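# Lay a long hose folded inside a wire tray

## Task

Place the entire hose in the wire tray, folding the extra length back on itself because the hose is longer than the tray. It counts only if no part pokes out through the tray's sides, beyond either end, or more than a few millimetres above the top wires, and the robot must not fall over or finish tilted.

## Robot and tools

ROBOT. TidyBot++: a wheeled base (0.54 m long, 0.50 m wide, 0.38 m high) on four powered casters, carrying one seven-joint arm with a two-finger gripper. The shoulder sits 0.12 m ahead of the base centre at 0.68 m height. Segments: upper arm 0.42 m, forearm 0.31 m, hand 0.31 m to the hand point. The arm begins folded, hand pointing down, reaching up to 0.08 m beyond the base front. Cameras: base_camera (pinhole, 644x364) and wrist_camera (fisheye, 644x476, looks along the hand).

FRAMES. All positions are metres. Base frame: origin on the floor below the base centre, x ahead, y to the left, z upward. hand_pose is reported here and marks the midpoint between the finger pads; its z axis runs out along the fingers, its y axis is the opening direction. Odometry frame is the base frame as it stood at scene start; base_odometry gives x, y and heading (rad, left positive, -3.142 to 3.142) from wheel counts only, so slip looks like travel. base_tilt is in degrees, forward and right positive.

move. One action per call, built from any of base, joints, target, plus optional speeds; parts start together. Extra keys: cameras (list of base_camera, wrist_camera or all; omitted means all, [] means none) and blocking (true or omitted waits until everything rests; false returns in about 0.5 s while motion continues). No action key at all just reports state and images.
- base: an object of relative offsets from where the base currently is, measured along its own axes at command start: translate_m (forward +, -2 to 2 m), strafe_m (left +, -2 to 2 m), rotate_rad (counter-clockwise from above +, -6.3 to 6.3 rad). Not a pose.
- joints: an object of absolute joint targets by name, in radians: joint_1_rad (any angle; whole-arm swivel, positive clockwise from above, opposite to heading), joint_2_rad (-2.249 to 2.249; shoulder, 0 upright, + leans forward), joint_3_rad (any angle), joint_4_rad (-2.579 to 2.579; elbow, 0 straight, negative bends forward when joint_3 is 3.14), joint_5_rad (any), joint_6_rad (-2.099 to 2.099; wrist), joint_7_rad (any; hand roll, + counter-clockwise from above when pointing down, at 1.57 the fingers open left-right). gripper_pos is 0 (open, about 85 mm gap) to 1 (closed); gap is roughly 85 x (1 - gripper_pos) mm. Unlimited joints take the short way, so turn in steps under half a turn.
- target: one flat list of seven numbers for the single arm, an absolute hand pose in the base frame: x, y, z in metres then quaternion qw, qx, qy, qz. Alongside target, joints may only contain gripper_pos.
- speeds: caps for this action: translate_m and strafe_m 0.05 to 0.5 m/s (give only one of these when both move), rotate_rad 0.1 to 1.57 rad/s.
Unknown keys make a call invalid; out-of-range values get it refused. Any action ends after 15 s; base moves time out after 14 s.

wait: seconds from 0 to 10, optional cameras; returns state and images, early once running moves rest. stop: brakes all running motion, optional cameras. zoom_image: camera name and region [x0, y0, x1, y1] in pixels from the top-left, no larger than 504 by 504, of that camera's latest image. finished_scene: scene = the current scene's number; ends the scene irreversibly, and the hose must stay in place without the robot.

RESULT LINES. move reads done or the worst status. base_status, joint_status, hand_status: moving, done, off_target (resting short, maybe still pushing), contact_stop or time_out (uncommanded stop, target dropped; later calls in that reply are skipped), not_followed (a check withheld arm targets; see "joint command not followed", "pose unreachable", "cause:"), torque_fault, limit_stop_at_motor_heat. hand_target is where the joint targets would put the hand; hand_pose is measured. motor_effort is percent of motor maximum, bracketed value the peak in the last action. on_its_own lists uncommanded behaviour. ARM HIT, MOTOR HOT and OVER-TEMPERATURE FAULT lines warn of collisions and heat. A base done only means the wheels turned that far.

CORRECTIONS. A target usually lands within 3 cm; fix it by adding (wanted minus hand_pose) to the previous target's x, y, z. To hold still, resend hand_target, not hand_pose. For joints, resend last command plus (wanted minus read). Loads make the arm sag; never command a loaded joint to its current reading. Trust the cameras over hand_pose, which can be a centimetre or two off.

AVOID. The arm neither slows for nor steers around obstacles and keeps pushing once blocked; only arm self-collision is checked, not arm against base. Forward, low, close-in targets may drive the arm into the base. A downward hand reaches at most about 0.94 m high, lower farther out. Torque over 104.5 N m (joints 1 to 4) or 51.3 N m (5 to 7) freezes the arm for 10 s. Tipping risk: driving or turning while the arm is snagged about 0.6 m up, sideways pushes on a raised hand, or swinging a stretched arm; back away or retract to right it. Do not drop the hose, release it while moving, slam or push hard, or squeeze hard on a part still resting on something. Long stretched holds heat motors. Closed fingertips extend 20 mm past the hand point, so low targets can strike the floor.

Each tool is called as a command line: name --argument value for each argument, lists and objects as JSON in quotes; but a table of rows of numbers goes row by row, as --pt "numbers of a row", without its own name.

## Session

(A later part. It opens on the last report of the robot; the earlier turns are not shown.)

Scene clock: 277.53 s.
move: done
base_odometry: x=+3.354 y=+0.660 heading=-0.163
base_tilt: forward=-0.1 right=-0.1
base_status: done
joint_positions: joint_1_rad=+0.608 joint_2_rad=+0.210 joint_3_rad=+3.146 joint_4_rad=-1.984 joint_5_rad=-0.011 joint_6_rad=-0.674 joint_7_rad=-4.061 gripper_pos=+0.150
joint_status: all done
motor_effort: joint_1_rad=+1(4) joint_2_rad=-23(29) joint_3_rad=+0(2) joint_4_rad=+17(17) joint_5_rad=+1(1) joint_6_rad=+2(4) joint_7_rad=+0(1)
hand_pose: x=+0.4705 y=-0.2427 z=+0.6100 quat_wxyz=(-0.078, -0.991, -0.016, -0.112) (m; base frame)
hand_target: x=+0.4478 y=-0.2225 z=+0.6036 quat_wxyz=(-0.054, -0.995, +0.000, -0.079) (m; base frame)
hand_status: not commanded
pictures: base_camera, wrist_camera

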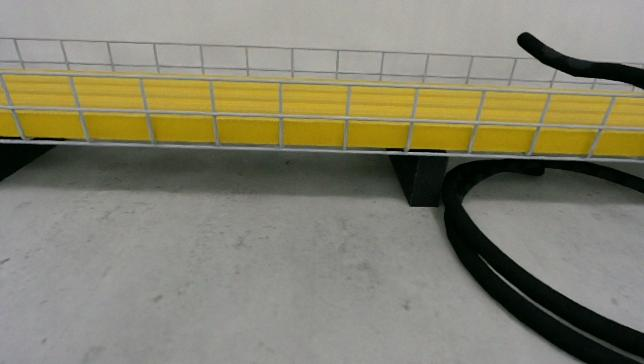

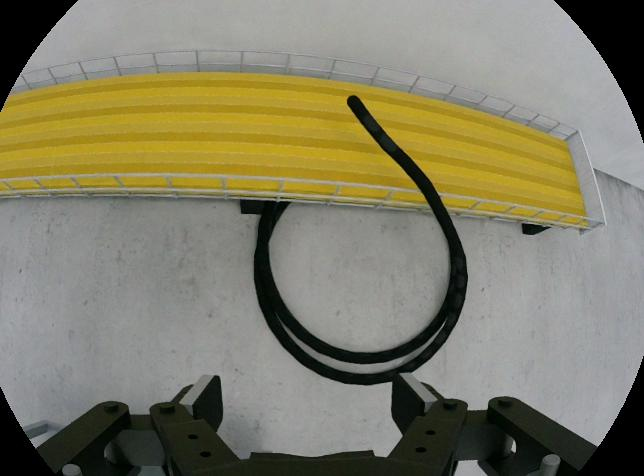

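move --joints '{"joint_1_rad": 0.37, "joint_2_rad": 1.4, "joint_4_rad": -1.085, "joint_6_rad": -0.6, "joint_7_rad": -1.137, "gripper_pos": 0.0}' --cameras '["wrist_camera"]'

Scene clock: 284.67 s.
move: done
base_odometry: x=+3.354 y=+0.660 heading=-0.163
base_tilt: forward=+0.0 right=-0.1
base_status: not commanded
joint_positions: joint_1_rad=+0.380 joint_2_rad=+1.389 joint_3_rad=+3.146 joint_4_rad=-1.113 joint_5_rad=-0.011 joint_6_rad=-0.674 joint_7_rad=-1.191 gripper_pos=+0.000
joint_status: all done
motor_effort: joint_1_rad=+1(2) joint_2_rad=-46(51) joint_3_rad=-1(1) joint_4_rad=+11(18) joint_5_rad=+1(1) joint_6_rad=+0(4) joint_7_rad=-1(2)
hand_pose: x=+0.6679 y=-0.2179 z=+0.1944 quat_wxyz=(+0.016, -0.005, -1.000, -0.008) (m; base frame)
hand_target: x=+0.7017 y=-0.2236 z=+0.1936 quat_wxyz=(-0.026, +0.032, -0.999, +0.010) (m; base frame)
hand_status: not commanded
pictures: wrist_camera

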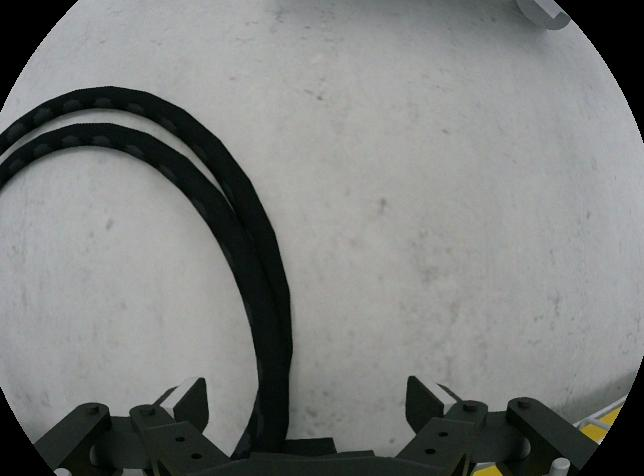

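move --joints '{"joint_1_rad": 0.45, "joint_2_rad": 1.61, "joint_4_rad": -0.82, "joint_6_rad": -0.70, "joint_7_rad": -1.0}' --cameras '["wrist_camera"]'

Scene clock: 287.13 s.
move: done
base_odometry: x=+3.354 y=+0.660 heading=-0.163
base_tilt: forward=+0.0 right=-0.1
base_status: not commanded
joint_positions: joint_1_rad=+0.446 joint_2_rad=+1.598 joint_3_rad=+3.146 joint_4_rad=-0.849 joint_5_rad=-0.011 joint_6_rad=-0.674 joint_7_rad=-1.053 gripper_pos=+0.000
joint_status: all done
motor_effort: joint_1_rad=+1(3) joint_2_rad=-48(51) joint_3_rad=-1(2) joint_4_rad=+12(14) joint_5_rad=+1(1) joint_6_rad=+0(1) joint_7_rad=+0(1)
hand_pose: x=+0.6865 y=-0.2699 z=+0.1176 quat_wxyz=(-0.010, +0.032, -0.999, +0.004) (m; base frame)
hand_target: x=+0.6867 y=-0.2718 z=+0.1160 quat_wxyz=(-0.005, +0.060, -0.998, +0.002) (m; base frame)
hand_status: not commanded
pictures: wrist_camera

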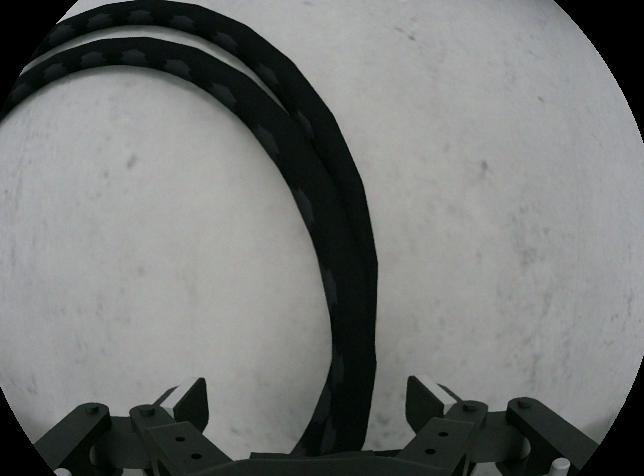

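move --joints '{"joint_1_rad": 0.39, "joint_2_rad": 1.835, "joint_4_rad": -0.535, "joint_6_rad": -0.79, "joint_7_rad": -1.12}' --cameras '["wrist_camera"]'

Scene clock: 289.50 s.
move: done
base_odometry: x=+3.354 y=+0.660 heading=-0.163
base_tilt: forward=+0.0 right=-0.1
base_status: not commanded
joint_positions: joint_1_rad=+0.397 joint_2_rad=+1.826 joint_3_rad=+3.146 joint_4_rad=-0.564 joint_5_rad=-0.011 joint_6_rad=-0.714 joint_7_rad=-1.073 gripper_pos=+0.000
joint_status: all done
motor_effort: joint_1_rad=+1(2) joint_2_rad=-47(51) joint_3_rad=-1(1) joint_4_rad=+13(14) joint_5_rad=+1(1) joint_6_rad=+1(1) joint_7_rad=+0(1)
hand_pose: x=+0.7044 y=-0.2435 z=+0.0351 quat_wxyz=(-0.018, +0.047, -0.999, +0.007) (m; base frame)
hand_target: x=+0.6929 y=-0.2336 z=+0.0354 quat_wxyz=(+0.008, +0.030, -1.000, -0.004) (m; base frame)
hand_status: not commanded
pictures: wrist_camera

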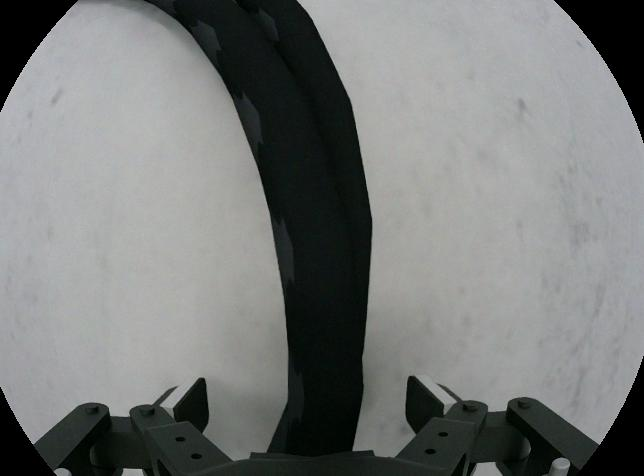

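move --joints '{"gripper_pos": 0.8}' --cameras '["wrist_camera"]'

Scene clock: 290.63 s.
move: off_target
base_odometry: x=+3.354 y=+0.660 heading=-0.163
base_tilt: forward=+0.0 right=-0.1
base_status: not commanded
joint_positions: joint_1_rad=+0.393 joint_2_rad=+1.824 joint_3_rad=+3.145 joint_4_rad=-0.563 joint_5_rad=-0.011 joint_6_rad=-0.720 joint_7_rad=-1.078 gripper_pos=+0.728
joint_status: gripper_pos off_target (ended at +0.728, target +0.800)
motor_effort: joint_1_rad=+1(3) joint_2_rad=-47(48) joint_3_rad=+0(2) joint_4_rad=+13(14) joint_5_rad=+2(3) joint_6_rad=+1(2) joint_7_rad=+0(1)
hand_pose: x=+0.7046 y=-0.2405 z=+0.0360 quat_wxyz=(-0.016, +0.047, -0.999, +0.006) (m; base frame)
hand_target: x=+0.6929 y=-0.2336 z=+0.0354 quat_wxyz=(+0.008, +0.030, -1.000, -0.004) (m; base frame)
hand_status: not commanded
pictures: wrist_camera

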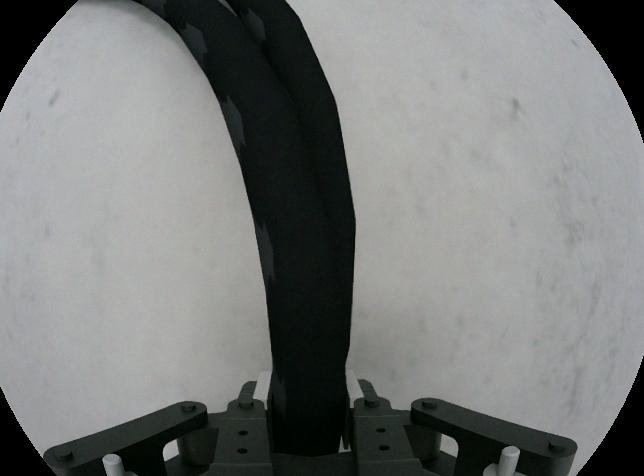

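move --joints '{"joint_1_rad": 0.41, "joint_2_rad": 1.03, "joint_4_rad": -1.63, "joint_6_rad": -0.45, "joint_7_rad": -1.08}'

move --joints '{"joint_1_rad": 0.3, "joint_2_rad": 0.4, "joint_4_rad": -1.35, "joint_6_rad": -1.4, "joint_7_rad": -0.4}'

Scene clock: 293.53 s.
move: off_target
base_odometry: x=+3.354 y=+0.660 heading=-0.163
base_tilt: forward=+0.0 right=+0.0
base_status: not commanded
joint_positions: joint_1_rad=+0.408 joint_2_rad=+1.087 joint_3_rad=+3.145 joint_4_rad=-1.626 joint_5_rad=-0.011 joint_6_rad=-0.543 joint_7_rad=-1.078 gripper_pos=+0.746
joint_status: joint_2_rad off_target (ended at +1.087, target +1.030); the others done
motor_effort: joint_1_rad=+0(3) joint_2_rad=-49(62) joint_3_rad=-1(5) joint_4_rad=+11(13) joint_5_rad=+1(2) joint_6_rad=+1(6) joint_7_rad=-1(2)
hand_pose: x=+0.5485 y=-0.1843 z=+0.2825 quat_wxyz=(+0.051, +0.037, -0.998, -0.026) (m; base frame)
hand_target: x=+0.5933 y=-0.2036 z=+0.3087 quat_wxyz=(-0.015, +0.041, -0.999, +0.006) (m; base frame)
hand_status: not commanded
pictures: base_camera, wrist_camera

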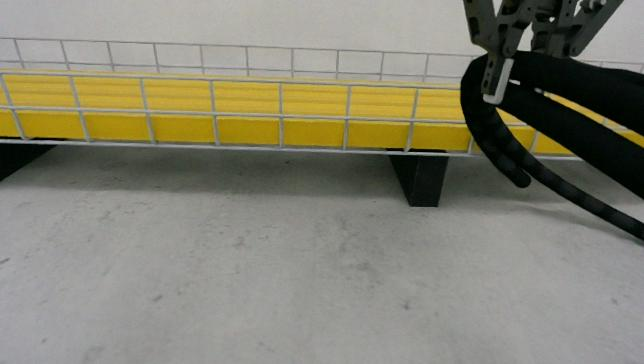

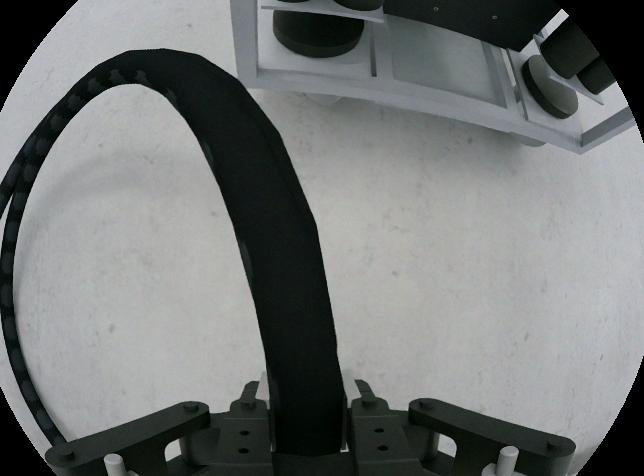

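Scene clock: 295.67 s.
move: off_target
base_odometry: x=+3.354 y=+0.661 heading=-0.163
base_tilt: forward=-0.1 right=-0.1
base_status: not commanded
joint_positions: joint_1_rad=+0.305 joint_2_rad=+0.439 joint_3_rad=+3.144 joint_4_rad=-1.403 joint_5_rad=-0.011 joint_6_rad=-1.346 joint_7_rad=-0.458 gripper_pos=+0.746
joint_status: joint_2_rad off_target (ended at +0.439, target +0.400); joint_4_rad off_target (ended at -1.403, target -1.350); the others done
motor_effort: joint_1_rad=+0(5) joint_2_rad=-41(57) joint_3_rad=-1(5) joint_4_rad=+24(26) joint_5_rad=+2(4) joint_6_rad=+3(7) joint_7_rad=+1(3)
hand_pose: x=+0.5657 y=-0.1369 z=+0.6674 quat_wxyz=(+0.015, +0.391, -0.920, -0.019) (m; base frame)
hand_target: x=+0.5691 y=-0.1371 z=+0.7020 quat_wxyz=(+0.003, +0.422, -0.906, -0.003) (m; base frame)
hand_status: not commanded
pictures: base_camera, wrist_camera

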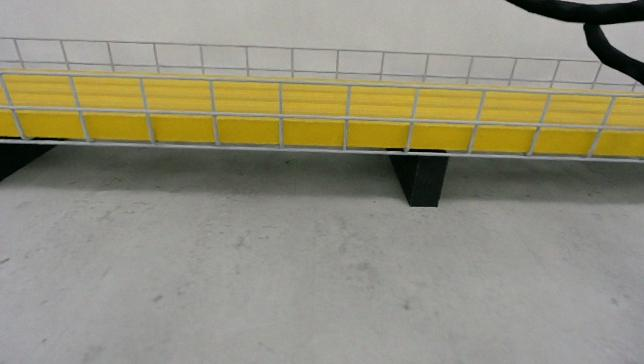

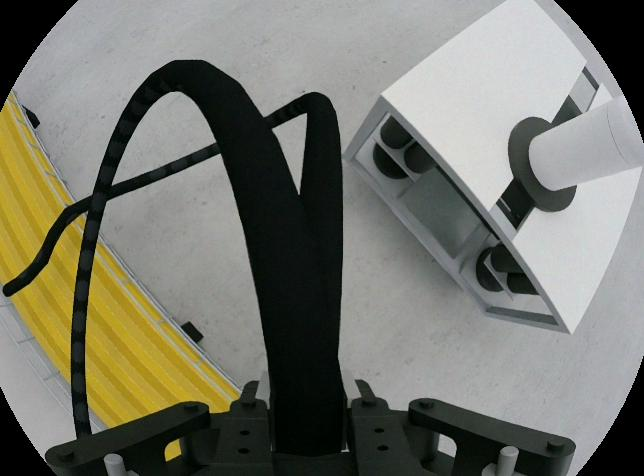

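move --joints '{"joint_1_rad": 0.2, "joint_2_rad": 0.3, "joint_4_rad": -1.22, "joint_6_rad": -1.57, "joint_7_rad": 0.3}'

Scene clock: 298.10 s.
move: off_target
base_odometry: x=+3.354 y=+0.661 heading=-0.163
base_tilt: forward=+0.0 right=-0.1
base_status: not commanded
joint_positions: joint_1_rad=+0.208 joint_2_rad=+0.340 joint_3_rad=+3.144 joint_4_rad=-1.288 joint_5_rad=-0.011 joint_6_rad=-1.526 joint_7_rad=+0.236 gripper_pos=+0.746
joint_status: joint_2_rad off_target (ended at +0.340, target +0.300); joint_4_rad off_target (ended at -1.288, target -1.220); the others done
motor_effort: joint_1_rad=-1(3) joint_2_rad=-39(45) joint_3_rad=-2(3) joint_4_rad=+26(27) joint_5_rad=+0(2) joint_6_rad=+5(7) joint_7_rad=+2(2)
hand_pose: x=+0.5604 y=-0.0897 z=+0.7495 quat_wxyz=(-0.001, +0.716, -0.698, -0.007) (m; base frame)
hand_target: x=+0.5647 y=-0.0883 z=+0.7889 quat_wxyz=(-0.013, +0.742, -0.670, +0.022) (m; base frame)
hand_status: not commanded
pictures: base_camera, wrist_camera

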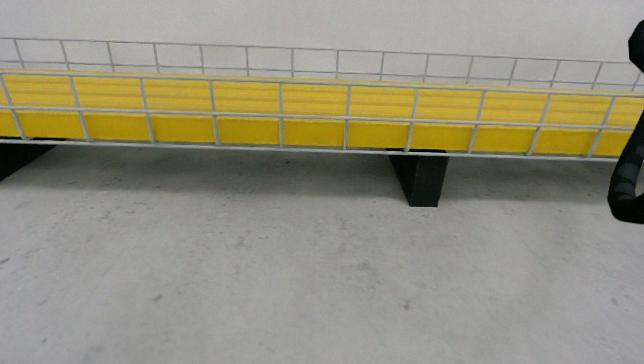

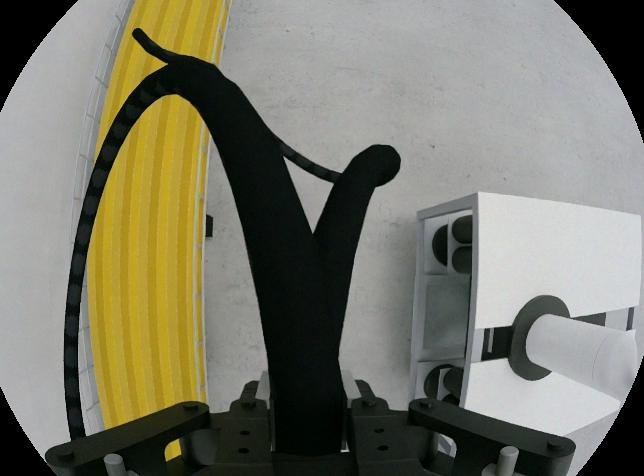

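move --joints '{"joint_1_rad": 0.2, "joint_2_rad": 0.365, "joint_4_rad": -0.69, "joint_6_rad": -2.02, "joint_7_rad": 0.75}'

Scene clock: 301.07 s.
move: off_target
base_odometry: x=+3.354 y=+0.661 heading=-0.163
base_tilt: forward=+0.0 right=-0.1
base_status: not commanded
joint_positions: joint_1_rad=+0.208 joint_2_rad=+0.383 joint_3_rad=+3.144 joint_4_rad=-0.758 joint_5_rad=-0.011 joint_6_rad=-1.970 joint_7_rad=+0.685 gripper_pos=+0.746
joint_status: joint_4_rad off_target (ended at -0.758, target -0.690); the others done
motor_effort: joint_1_rad=-1(2) joint_2_rad=-38(41) joint_3_rad=-3(3) joint_4_rad=+24(28) joint_5_rad=-3(4) joint_6_rad=+5(7) joint_7_rad=+1(2)
hand_pose: x=+0.5626 y=-0.0902 z=+0.8917 quat_wxyz=(-0.009, +0.854, -0.520, +0.013) (m; base frame)
hand_target: x=+0.5549 y=-0.0864 z=+0.9193 quat_wxyz=(-0.010, +0.872, -0.488, +0.032) (m; base frame)
hand_status: not commanded
pictures: base_camera, wrist_camera

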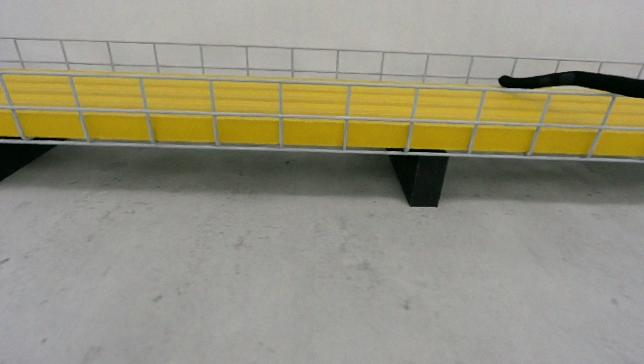

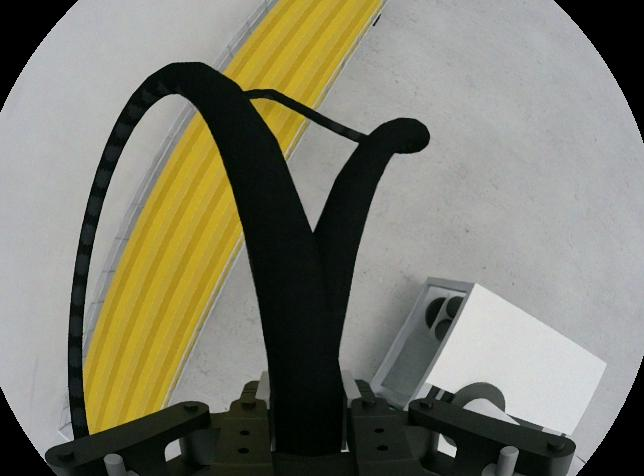

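move

Scene clock: 302.27 s.
base_odometry: x=+3.354 y=+0.661 heading=-0.163
base_tilt: forward=+0.0 right=-0.1
base_status: not commanded
joint_positions: joint_1_rad=+0.208 joint_2_rad=+0.383 joint_3_rad=+3.144 joint_4_rad=-0.758 joint_5_rad=-0.011 joint_6_rad=-1.971 joint_7_rad=+0.686 gripper_pos=+0.746
joint_status: joint_4_rad off_target (ended at -0.758, target -0.690); the others done
motor_effort: joint_1_rad=-1(2) joint_2_rad=-38(41) joint_3_rad=-3(3) joint_4_rad=+24(28) joint_5_rad=-3(4) joint_6_rad=+5(7) joint_7_rad=+1(2)
hand_pose: x=+0.5623 y=-0.0901 z=+0.8917 quat_wxyz=(-0.009, +0.855, -0.519, +0.013) (m; base frame)
hand_target: x=+0.5549 y=-0.0864 z=+0.9193 quat_wxyz=(-0.010, +0.872, -0.488, +0.032) (m; base frame)
hand_status: not commanded
pictures: base_camera, wrist_camera

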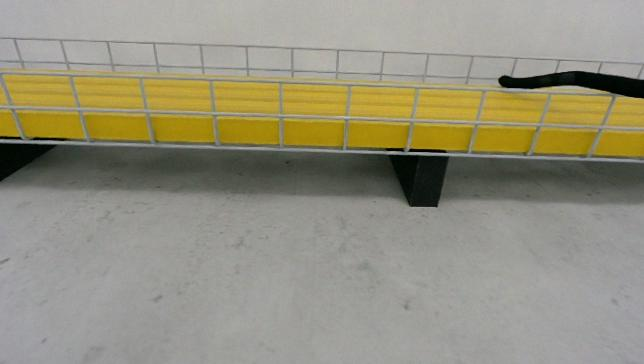

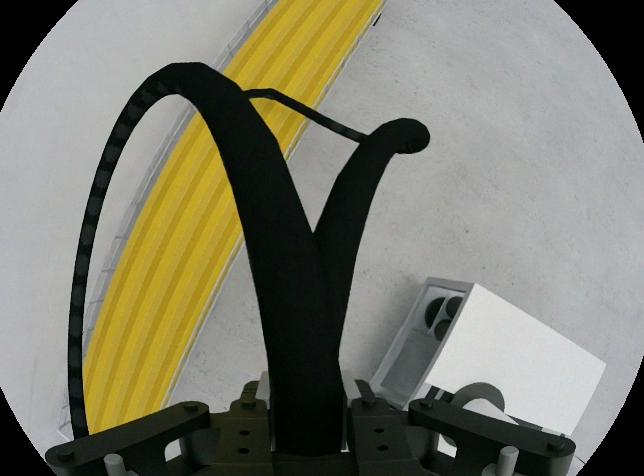

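move --joints '{"joint_7_rad": 1.2}'

move --base '{"translate_m": 0.25}' --speeds '{"translate_m": 0.15}'

Scene clock: 304.60 s.
move: done
base_odometry: x=+3.354 y=+0.661 heading=-0.163
base_tilt: forward=-0.1 right=-0.1
base_status: not commanded
joint_positions: joint_1_rad=+0.208 joint_2_rad=+0.383 joint_3_rad=+3.144 joint_4_rad=-0.752 joint_5_rad=-0.011 joint_6_rad=-1.971 joint_7_rad=+1.134 gripper_pos=+0.746
joint_status: all done
motor_effort: joint_1_rad=-1(2) joint_2_rad=-37(39) joint_3_rad=-4(4) joint_4_rad=+23(24) joint_5_rad=-5(5) joint_6_rad=+4(5) joint_7_rad=+2(3)
hand_pose: x=+0.5631 y=-0.0905 z=+0.8935 quat_wxyz=(-0.006, +0.949, -0.316, +0.017) (m; base frame)
hand_target: x=+0.5549 y=-0.0864 z=+0.9193 quat_wxyz=(-0.003, +0.959, -0.281, +0.033) (m; base frame)
hand_status: not commanded
pictures: base_camera, wrist_camera

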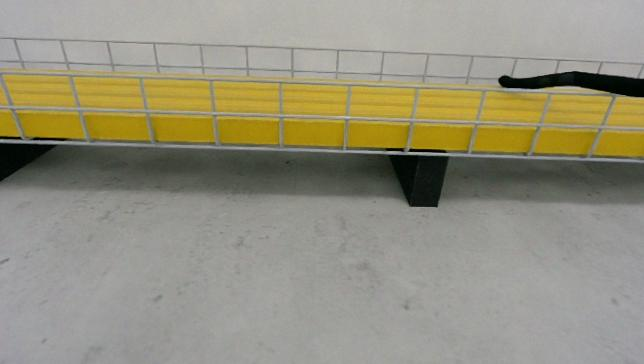

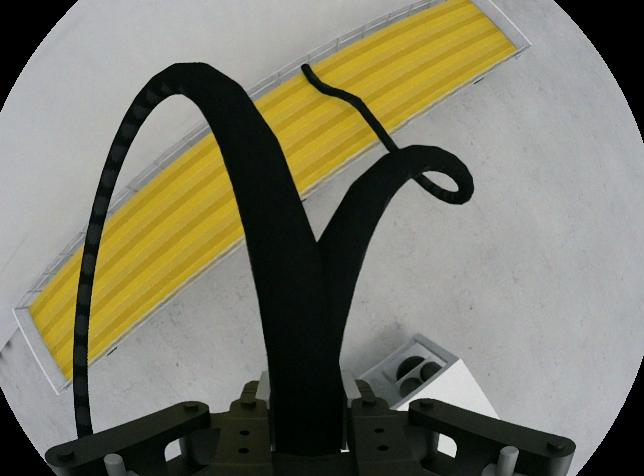

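Scene clock: 306.90 s.
move: done
base_odometry: x=+3.600 y=+0.620 heading=-0.163
base_tilt: forward=+0.0 right=-0.1
base_status: done
joint_positions: joint_1_rad=+0.209 joint_2_rad=+0.386 joint_3_rad=+3.144 joint_4_rad=-0.751 joint_5_rad=-0.011 joint_6_rad=-1.974 joint_7_rad=+1.138 gripper_pos=+0.746
joint_status: not commanded
motor_effort: joint_1_rad=-1(3) joint_2_rad=-36(40) joint_3_rad=-4(4) joint_4_rad=+23(23) joint_5_rad=-6(6) joint_6_rad=+4(5) joint_7_rad=+2(2)
hand_pose: x=+0.5630 y=-0.0906 z=+0.8924 quat_wxyz=(-0.006, +0.949, -0.315, +0.014) (m; base frame)
hand_target: x=+0.5549 y=-0.0864 z=+0.9193 quat_wxyz=(-0.003, +0.959, -0.281, +0.033) (m; base frame)
hand_status: not commanded
pictures: base_camera, wrist_camera

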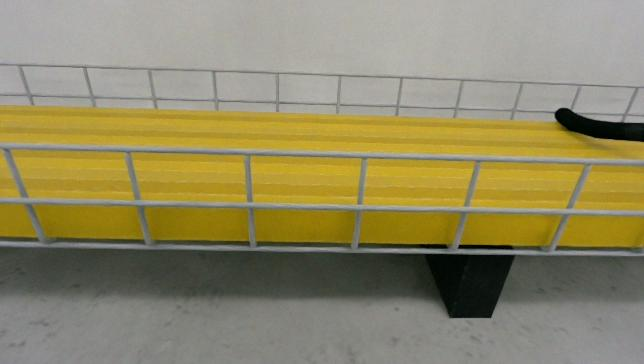

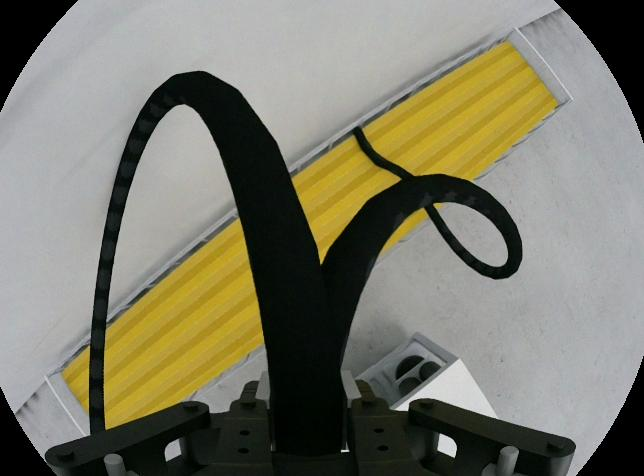

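move --base '{"translate_m": 0.1}' --speeds '{"translate_m": 0.15}'

Scene clock: 309.30 s.
move: done
base_odometry: x=+3.699 y=+0.603 heading=-0.163
base_tilt: forward=-0.1 right=-0.1
base_status: done
joint_positions: joint_1_rad=+0.209 joint_2_rad=+0.384 joint_3_rad=+3.144 joint_4_rad=-0.751 joint_5_rad=-0.011 joint_6_rad=-1.994 joint_7_rad=+1.140 gripper_pos=+0.746
joint_status: not commanded
motor_effort: joint_1_rad=-2(3) joint_2_rad=-34(36) joint_3_rad=-3(4) joint_4_rad=+23(24) joint_5_rad=-4(6) joint_6_rad=+8(8) joint_7_rad=+1(2)
hand_pose: x=+0.5565 y=-0.0894 z=+0.8933 quat_wxyz=(-0.005, +0.949, -0.314, +0.006) (m; base frame)
hand_target: x=+0.5549 y=-0.0864 z=+0.9193 quat_wxyz=(-0.003, +0.959, -0.281, +0.033) (m; base frame)
hand_status: not commanded
pictures: base_camera, wrist_camera

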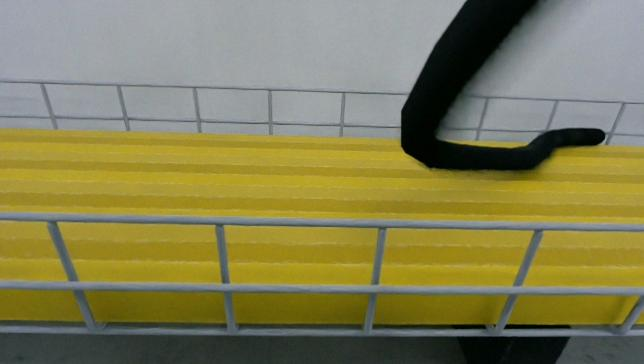

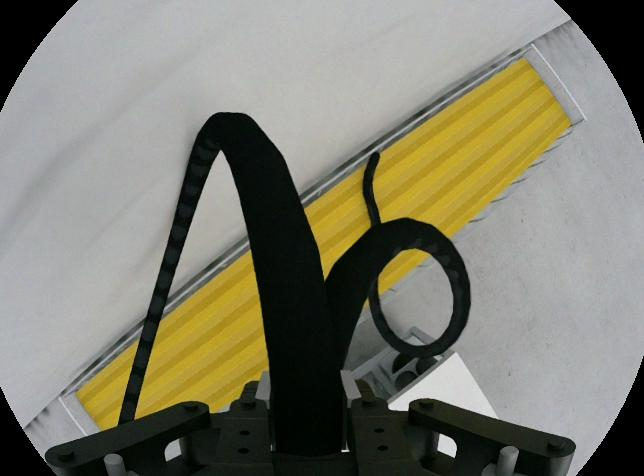

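move --joints '{"joint_2_rad": 0.36, "joint_4_rad": -1.5, "joint_6_rad": -1.15}'

Scene clock: 312.00 s.
move: off_target
base_odometry: x=+3.699 y=+0.603 heading=-0.163
base_tilt: forward=+0.0 right=-0.1
base_status: not commanded
joint_positions: joint_1_rad=+0.209 joint_2_rad=+0.387 joint_3_rad=+3.144 joint_4_rad=-1.529 joint_5_rad=-0.011 joint_6_rad=-1.268 joint_7_rad=+1.141 gripper_pos=+0.746
joint_status: joint_6_rad off_target (ended at -1.268, target -1.150); the others done
motor_effort: joint_1_rad=-1(1) joint_2_rad=-38(40) joint_3_rad=-3(3) joint_4_rad=+25(26) joint_5_rad=-3(5) joint_6_rad=+5(8) joint_7_rad=+1(1)
hand_pose: x=+0.5515 y=-0.0884 z=+0.6542 quat_wxyz=(-0.002, +0.948, -0.317, -0.021) (m; base frame)
hand_target: x=+0.6000 y=-0.0954 z=+0.6774 quat_wxyz=(-0.006, +0.958, -0.280, +0.065) (m; base frame)
hand_status: not commanded
pictures: base_camera, wrist_camera

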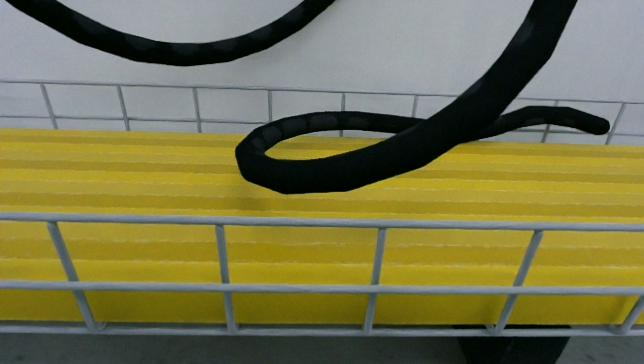

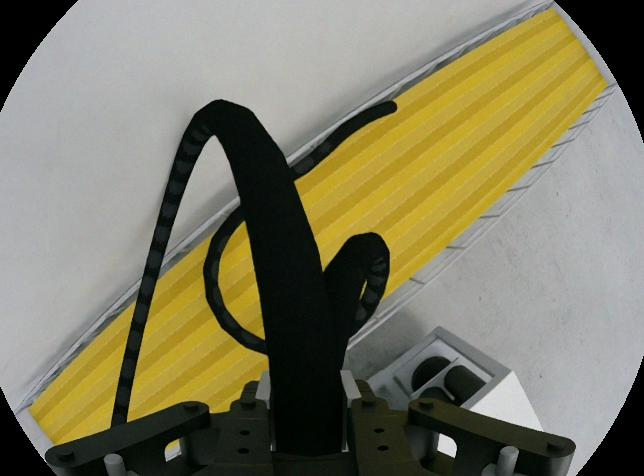

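move --joints '{"joint_2_rad": 0.64, "joint_4_rad": -1.80, "joint_6_rad": -0.53}'

Scene clock: 314.03 s.
move: off_target
base_odometry: x=+3.699 y=+0.603 heading=-0.163
base_tilt: forward=+0.0 right=-0.1
base_status: not commanded
joint_positions: joint_1_rad=+0.230 joint_2_rad=+0.611 joint_3_rad=+3.168 joint_4_rad=-1.833 joint_5_rad=-0.011 joint_6_rad=-0.683 joint_7_rad=+1.142 gripper_pos=+0.746
joint_status: joint_6_rad off_target (ended at -0.683, target -0.530); the others done
motor_effort: joint_1_rad=-7(7) joint_2_rad=-32(38) joint_3_rad=-9(9) joint_4_rad=+22(25) joint_5_rad=-5(5) joint_6_rad=+11(11) joint_7_rad=+1(2)
hand_pose: x=+0.5529 y=-0.1115 z=+0.4739 quat_wxyz=(+0.004, +0.941, -0.338, +0.008) (m; base frame)
hand_target: x=+0.6166 y=-0.0986 z=+0.4725 quat_wxyz=(-0.008, +0.956, -0.280, +0.085) (m; base frame)
hand_status: not commanded
pictures: base_camera, wrist_camera

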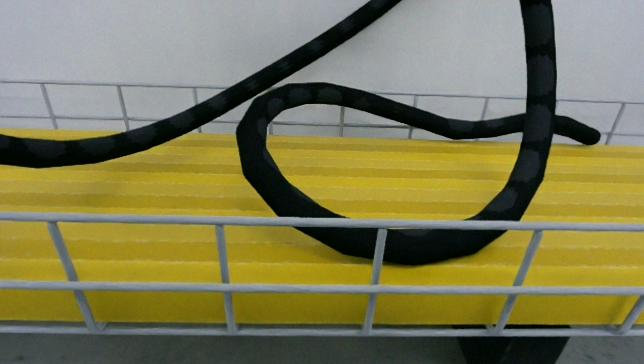

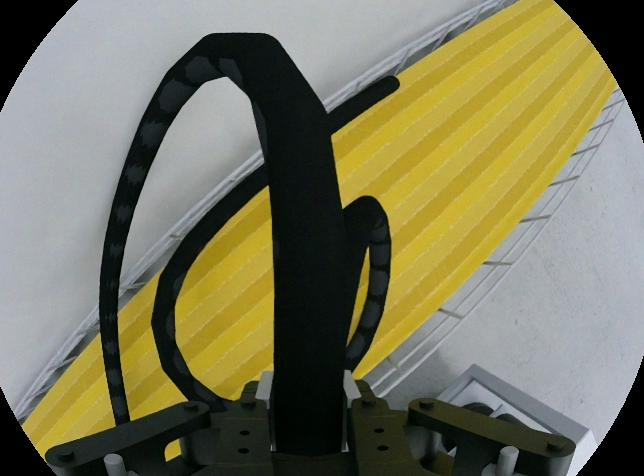

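move --joints '{"joint_1_rad": 0.29, "joint_2_rad": 0.72, "joint_4_rad": -2.07, "joint_6_rad": -0.16, "joint_7_rad": 0.33}'

Scene clock: 318.17 s.
move: off_target
base_odometry: x=+3.699 y=+0.603 heading=-0.163
base_tilt: forward=-0.1 right=-0.1
base_status: not commanded
joint_positions: joint_1_rad=+0.266 joint_2_rad=+0.676 joint_3_rad=+3.156 joint_4_rad=-2.048 joint_5_rad=-0.011 joint_6_rad=-0.245 joint_7_rad=+0.407 gripper_pos=+0.747
joint_status: joint_2_rad off_target (ended at +0.676, target +0.720); the others done
motor_effort: joint_1_rad=+3(7) joint_2_rad=-27(31) joint_3_rad=+1(9) joint_4_rad=+9(22) joint_5_rad=-3(5) joint_6_rad=+2(12) joint_7_rad=-4(5)
hand_pose: x=+0.5463 y=-0.1216 z=+0.4159 quat_wxyz=(-0.035, +0.746, -0.661, +0.079) (m; base frame)
hand_target: x=+0.5460 y=-0.1251 z=+0.3974 quat_wxyz=(-0.044, +0.718, -0.689, +0.085) (m; base frame)
hand_status: not commanded
pictures: base_camera, wrist_camera

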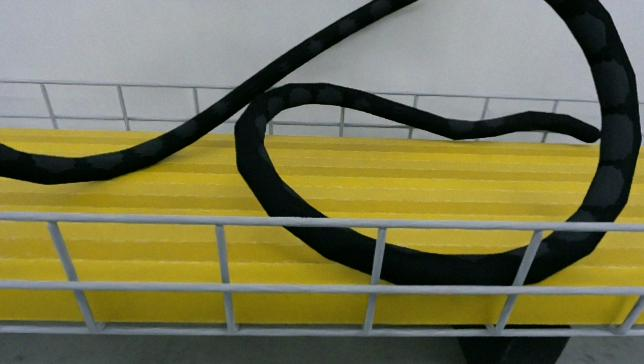

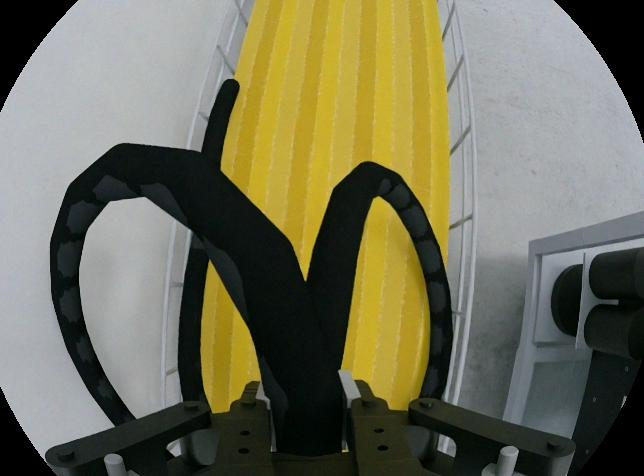

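move --base '{"translate_m": -0.15}' --speeds '{"translate_m": 0.15}'

Scene clock: 321.77 s.
move: done
base_odometry: x=+3.551 y=+0.628 heading=-0.163
base_tilt: forward=+0.0 right=-0.1
base_status: done
joint_positions: joint_1_rad=+0.269 joint_2_rad=+0.677 joint_3_rad=+3.145 joint_4_rad=-2.051 joint_5_rad=-0.011 joint_6_rad=-0.213 joint_7_rad=+0.401 gripper_pos=+0.747
joint_status: not commanded
motor_effort: joint_1_rad=+3(5) joint_2_rad=-27(28) joint_3_rad=+1(3) joint_4_rad=+7(9) joint_5_rad=-3(3) joint_6_rad=+1(2) joint_7_rad=-4(5)
hand_pose: x=+0.5548 y=-0.1197 z=+0.4167 quat_wxyz=(-0.044, +0.744, -0.660, +0.090) (m; base frame)
hand_target: x=+0.5460 y=-0.1251 z=+0.3974 quat_wxyz=(-0.044, +0.718, -0.689, +0.085) (m; base frame)
hand_status: not commanded
pictures: base_camera, wrist_camera

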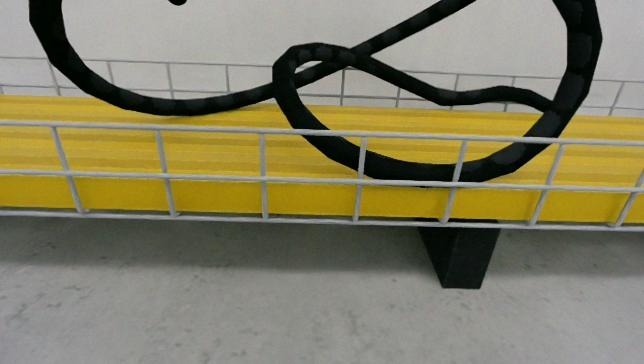

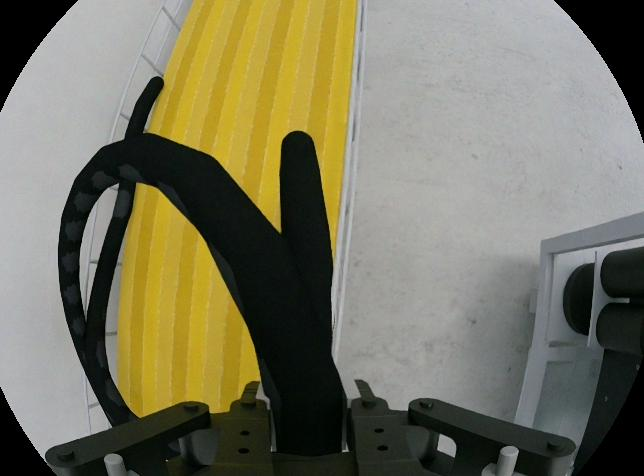

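move --base '{"translate_m": -0.07}' --speeds '{"translate_m": 0.15}'

Scene clock: 323.13 s.
move: done
base_odometry: x=+3.482 y=+0.639 heading=-0.163
base_tilt: forward=+0.0 right=-0.1
base_status: done
joint_positions: joint_1_rad=+0.274 joint_2_rad=+0.690 joint_3_rad=+3.145 joint_4_rad=-2.057 joint_5_rad=-0.011 joint_6_rad=-0.213 joint_7_rad=+0.395 gripper_pos=+0.748
joint_status: not commanded
motor_effort: joint_1_rad=+2(4) joint_2_rad=-29(31) joint_3_rad=+0(2) joint_4_rad=+8(10) joint_5_rad=-2(3) joint_6_rad=+2(3) joint_7_rad=-3(4)
hand_pose: x=+0.5473 y=-0.1201 z=+0.4099 quat_wxyz=(-0.040, +0.741, -0.665, +0.081) (m; base frame)
hand_target: x=+0.5460 y=-0.1251 z=+0.3974 quat_wxyz=(-0.044, +0.718, -0.689, +0.085) (m; base frame)
hand_status: not commanded
pictures: base_camera, wrist_camera

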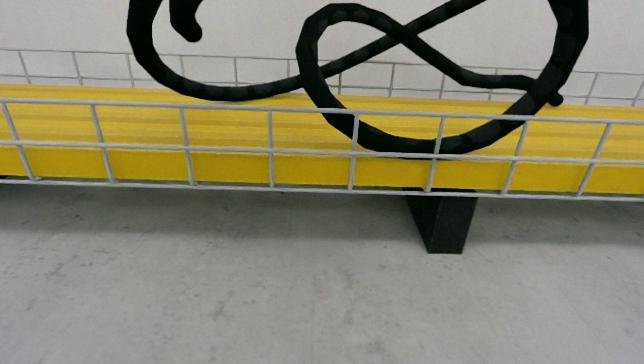

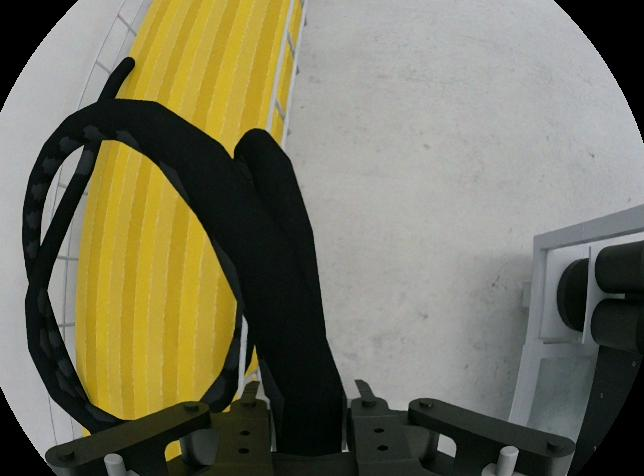

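move --joints '{"joint_1_rad": 0.24, "joint_2_rad": 1.07, "joint_4_rad": -1.61, "joint_6_rad": -0.41, "joint_7_rad": 0.23}'

Scene clock: 325.23 s.
move: off_target
base_odometry: x=+3.482 y=+0.639 heading=-0.163
base_tilt: forward=+0.0 right=-0.1
base_status: not commanded
joint_positions: joint_1_rad=+0.253 joint_2_rad=+1.005 joint_3_rad=+3.145 joint_4_rad=-1.677 joint_5_rad=-0.011 joint_6_rad=-0.385 joint_7_rad=+0.299 gripper_pos=+0.748
joint_status: joint_2_rad off_target (ended at +1.005, target +1.070); joint_4_rad off_target (ended at -1.677, target -1.610); the others done
motor_effort: joint_1_rad=+1(3) joint_2_rad=-31(33) joint_3_rad=-3(4) joint_4_rad=+16(16) joint_5_rad=-3(3) joint_6_rad=+9(9) joint_7_rad=-3(4)
hand_pose: x=+0.6204 y=-0.1293 z=+0.3152 quat_wxyz=(-0.019, +0.719, -0.694, +0.032) (m; base frame)
hand_target: x=+0.6297 y=-0.1226 z=+0.2915 quat_wxyz=(-0.014, +0.704, -0.710, +0.022) (m; base frame)
hand_status: not commanded
pictures: base_camera, wrist_camera

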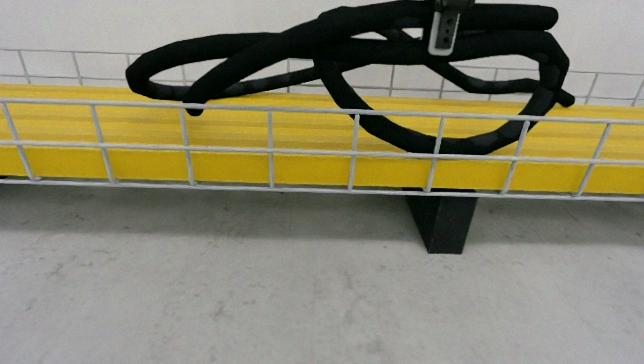

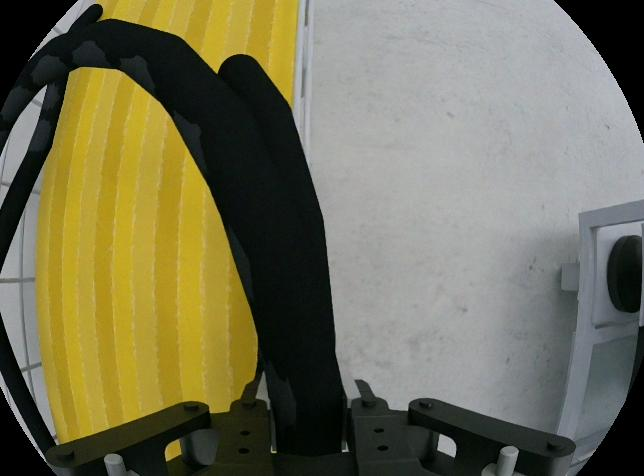

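move --joints '{"joint_1_rad": 0.21, "joint_2_rad": 1.28, "joint_4_rad": -1.37, "joint_6_rad": -0.50, "joint_7_rad": 0.19}'

Scene clock: 327.10 s.
move: off_target
base_odometry: x=+3.482 y=+0.639 heading=-0.163
base_tilt: forward=-0.1 right=-0.1
base_status: not commanded
joint_positions: joint_1_rad=+0.212 joint_2_rad=+1.169 joint_3_rad=+3.145 joint_4_rad=-1.439 joint_5_rad=-0.011 joint_6_rad=-0.499 joint_7_rad=+0.259 gripper_pos=+0.748
joint_status: joint_2_rad off_target (ended at +1.169, target +1.280); joint_4_rad off_target (ended at -1.439, target -1.370); the others done
motor_effort: joint_1_rad=+3(3) joint_2_rad=-26(31) joint_3_rad=-1(3) joint_4_rad=+16(18) joint_5_rad=-3(4) joint_6_rad=+12(13) joint_7_rad=-3(4)
hand_pose: x=+0.6649 y=-0.1169 z=+0.2648 quat_wxyz=(-0.010, +0.720, -0.694, +0.015) (m; base frame)
hand_target: x=+0.6563 y=-0.1121 z=+0.2141 quat_wxyz=(+0.002, +0.700, -0.714, -0.004) (m; base frame)
hand_status: not commanded
pictures: base_camera, wrist_camera

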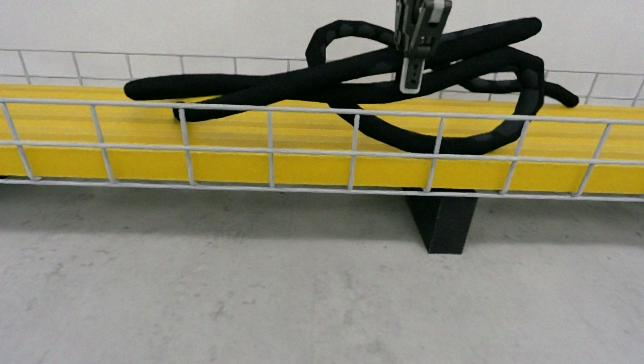

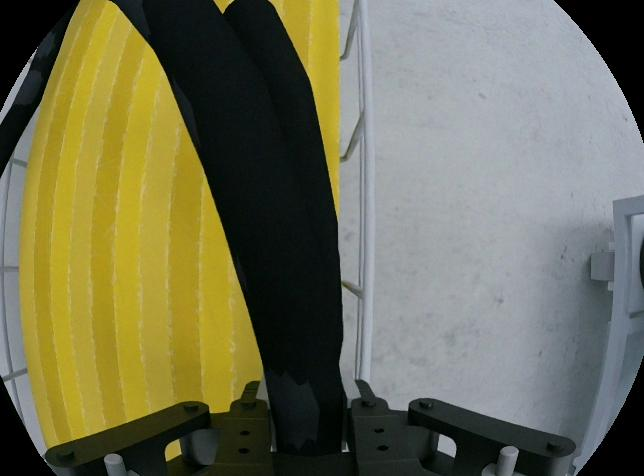

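move --joints '{"joint_1_rad": 0.19, "joint_2_rad": 1.42, "joint_4_rad": -1.10, "joint_6_rad": -0.66, "joint_7_rad": 0.15}'

Scene clock: 329.23 s.
move: off_target
base_odometry: x=+3.482 y=+0.639 heading=-0.163
base_tilt: forward=+0.0 right=-0.1
base_status: not commanded
joint_positions: joint_1_rad=+0.174 joint_2_rad=+1.296 joint_3_rad=+3.143 joint_4_rad=-1.134 joint_5_rad=-0.011 joint_6_rad=-0.662 joint_7_rad=+0.222 gripper_pos=+0.748
joint_status: joint_2_rad off_target (ended at +1.296, target +1.420); the others done
motor_effort: joint_1_rad=+6(6) joint_2_rad=-28(29) joint_3_rad=+3(3) joint_4_rad=+13(20) joint_5_rad=-1(4) joint_6_rad=+9(15) joint_7_rad=-4(4)
hand_pose: x=+0.7359 y=-0.1063 z=+0.2473 quat_wxyz=(-0.016, +0.721, -0.693, +0.020) (m; base frame)
hand_target: x=+0.6960 y=-0.1086 z=+0.1784 quat_wxyz=(+0.010, +0.693, -0.721, -0.016) (m; base frame)
hand_status: not commanded
pictures: base_camera, wrist_camera

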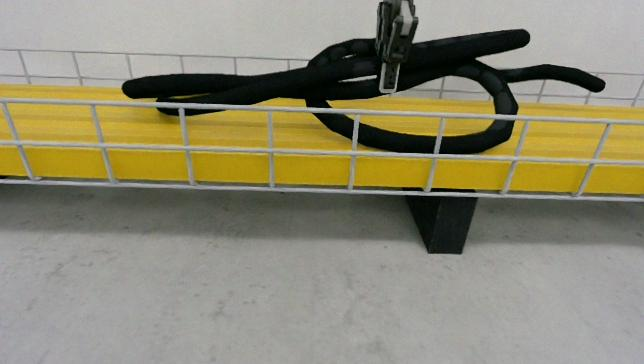

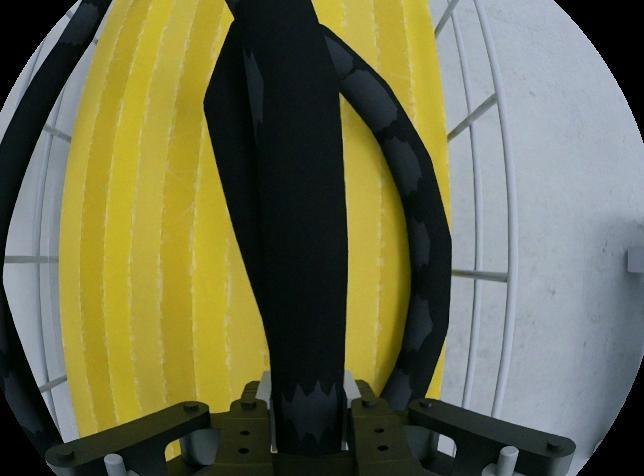

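move --joints '{"joint_2_rad": 1.50, "joint_4_rad": -1.07, "joint_6_rad": -0.68}'

Scene clock: 331.30 s.
move: off_target
base_odometry: x=+3.482 y=+0.639 heading=-0.163
base_tilt: forward=-0.1 right=-0.1
base_status: not commanded
joint_positions: joint_1_rad=+0.174 joint_2_rad=+1.350 joint_3_rad=+3.143 joint_4_rad=-1.084 joint_5_rad=-0.011 joint_6_rad=-0.662 joint_7_rad=+0.222 gripper_pos=+0.748
joint_status: joint_2_rad off_target (ended at +1.350, target +1.500); the others done
motor_effort: joint_1_rad=+3(6) joint_2_rad=-22(28) joint_3_rad=+0(3) joint_4_rad=+10(13) joint_5_rad=-3(3) joint_6_rad=+7(9) joint_7_rad=-4(5)
hand_pose: x=+0.7389 y=-0.1061 z=+0.2240 quat_wxyz=(-0.015, +0.721, -0.693, +0.017) (m; base frame)
hand_target: x=+0.6655 y=-0.1028 z=+0.1377 quat_wxyz=(+0.031, +0.692, -0.720, -0.045) (m; base frame)
hand_status: not commanded
pictures: base_camera, wrist_camera

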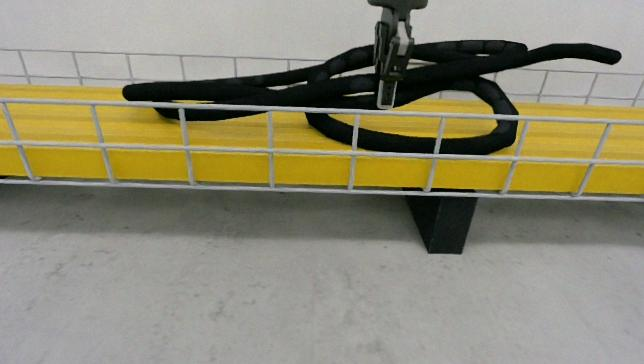

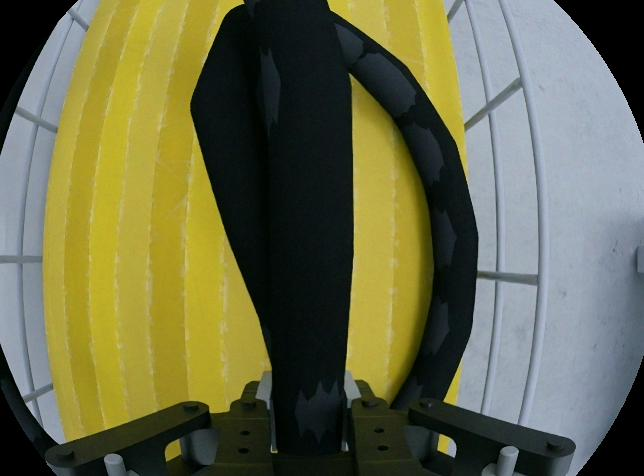

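move --joints '{"joint_2_rad": 1.58, "joint_4_rad": -1.08, "joint_6_rad": -0.66}'

Scene clock: 332.30 s.
move: off_target
base_odometry: x=+3.482 y=+0.639 heading=-0.163
base_tilt: forward=-0.1 right=-0.1
base_status: not commanded
joint_positions: joint_1_rad=+0.176 joint_2_rad=+1.375 joint_3_rad=+3.143 joint_4_rad=-1.062 joint_5_rad=-0.011 joint_6_rad=-0.662 joint_7_rad=+0.221 gripper_pos=+0.748
joint_status: joint_2_rad off_target (ended at +1.375, target +1.580); the others done
motor_effort: joint_1_rad=+2(3) joint_2_rad=-13(22) joint_3_rad=+0(1) joint_4_rad=+4(10) joint_5_rad=-1(2) joint_6_rad=+3(7) joint_7_rad=-4(5)
hand_pose: x=+0.7393 y=-0.1077 z=+0.2130 quat_wxyz=(-0.014, +0.720, -0.694, +0.016) (m; base frame)
hand_target: x=+0.6213 y=-0.0943 z=+0.0930 quat_wxyz=(+0.051, +0.690, -0.718, -0.073) (m; base frame)
hand_status: not commanded
pictures: base_camera, wrist_camera

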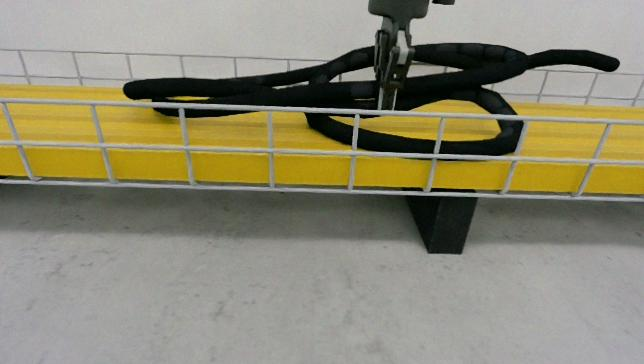

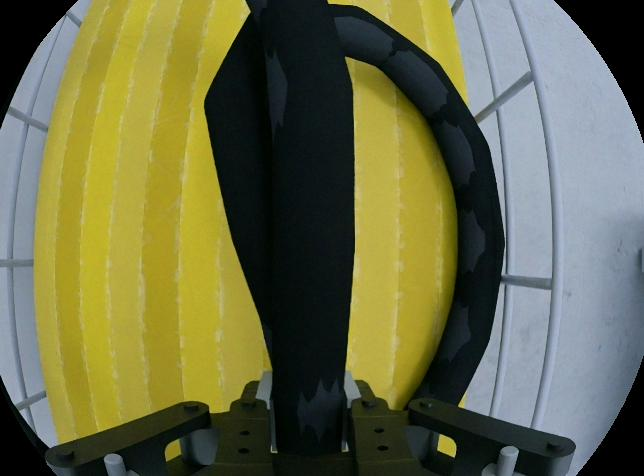

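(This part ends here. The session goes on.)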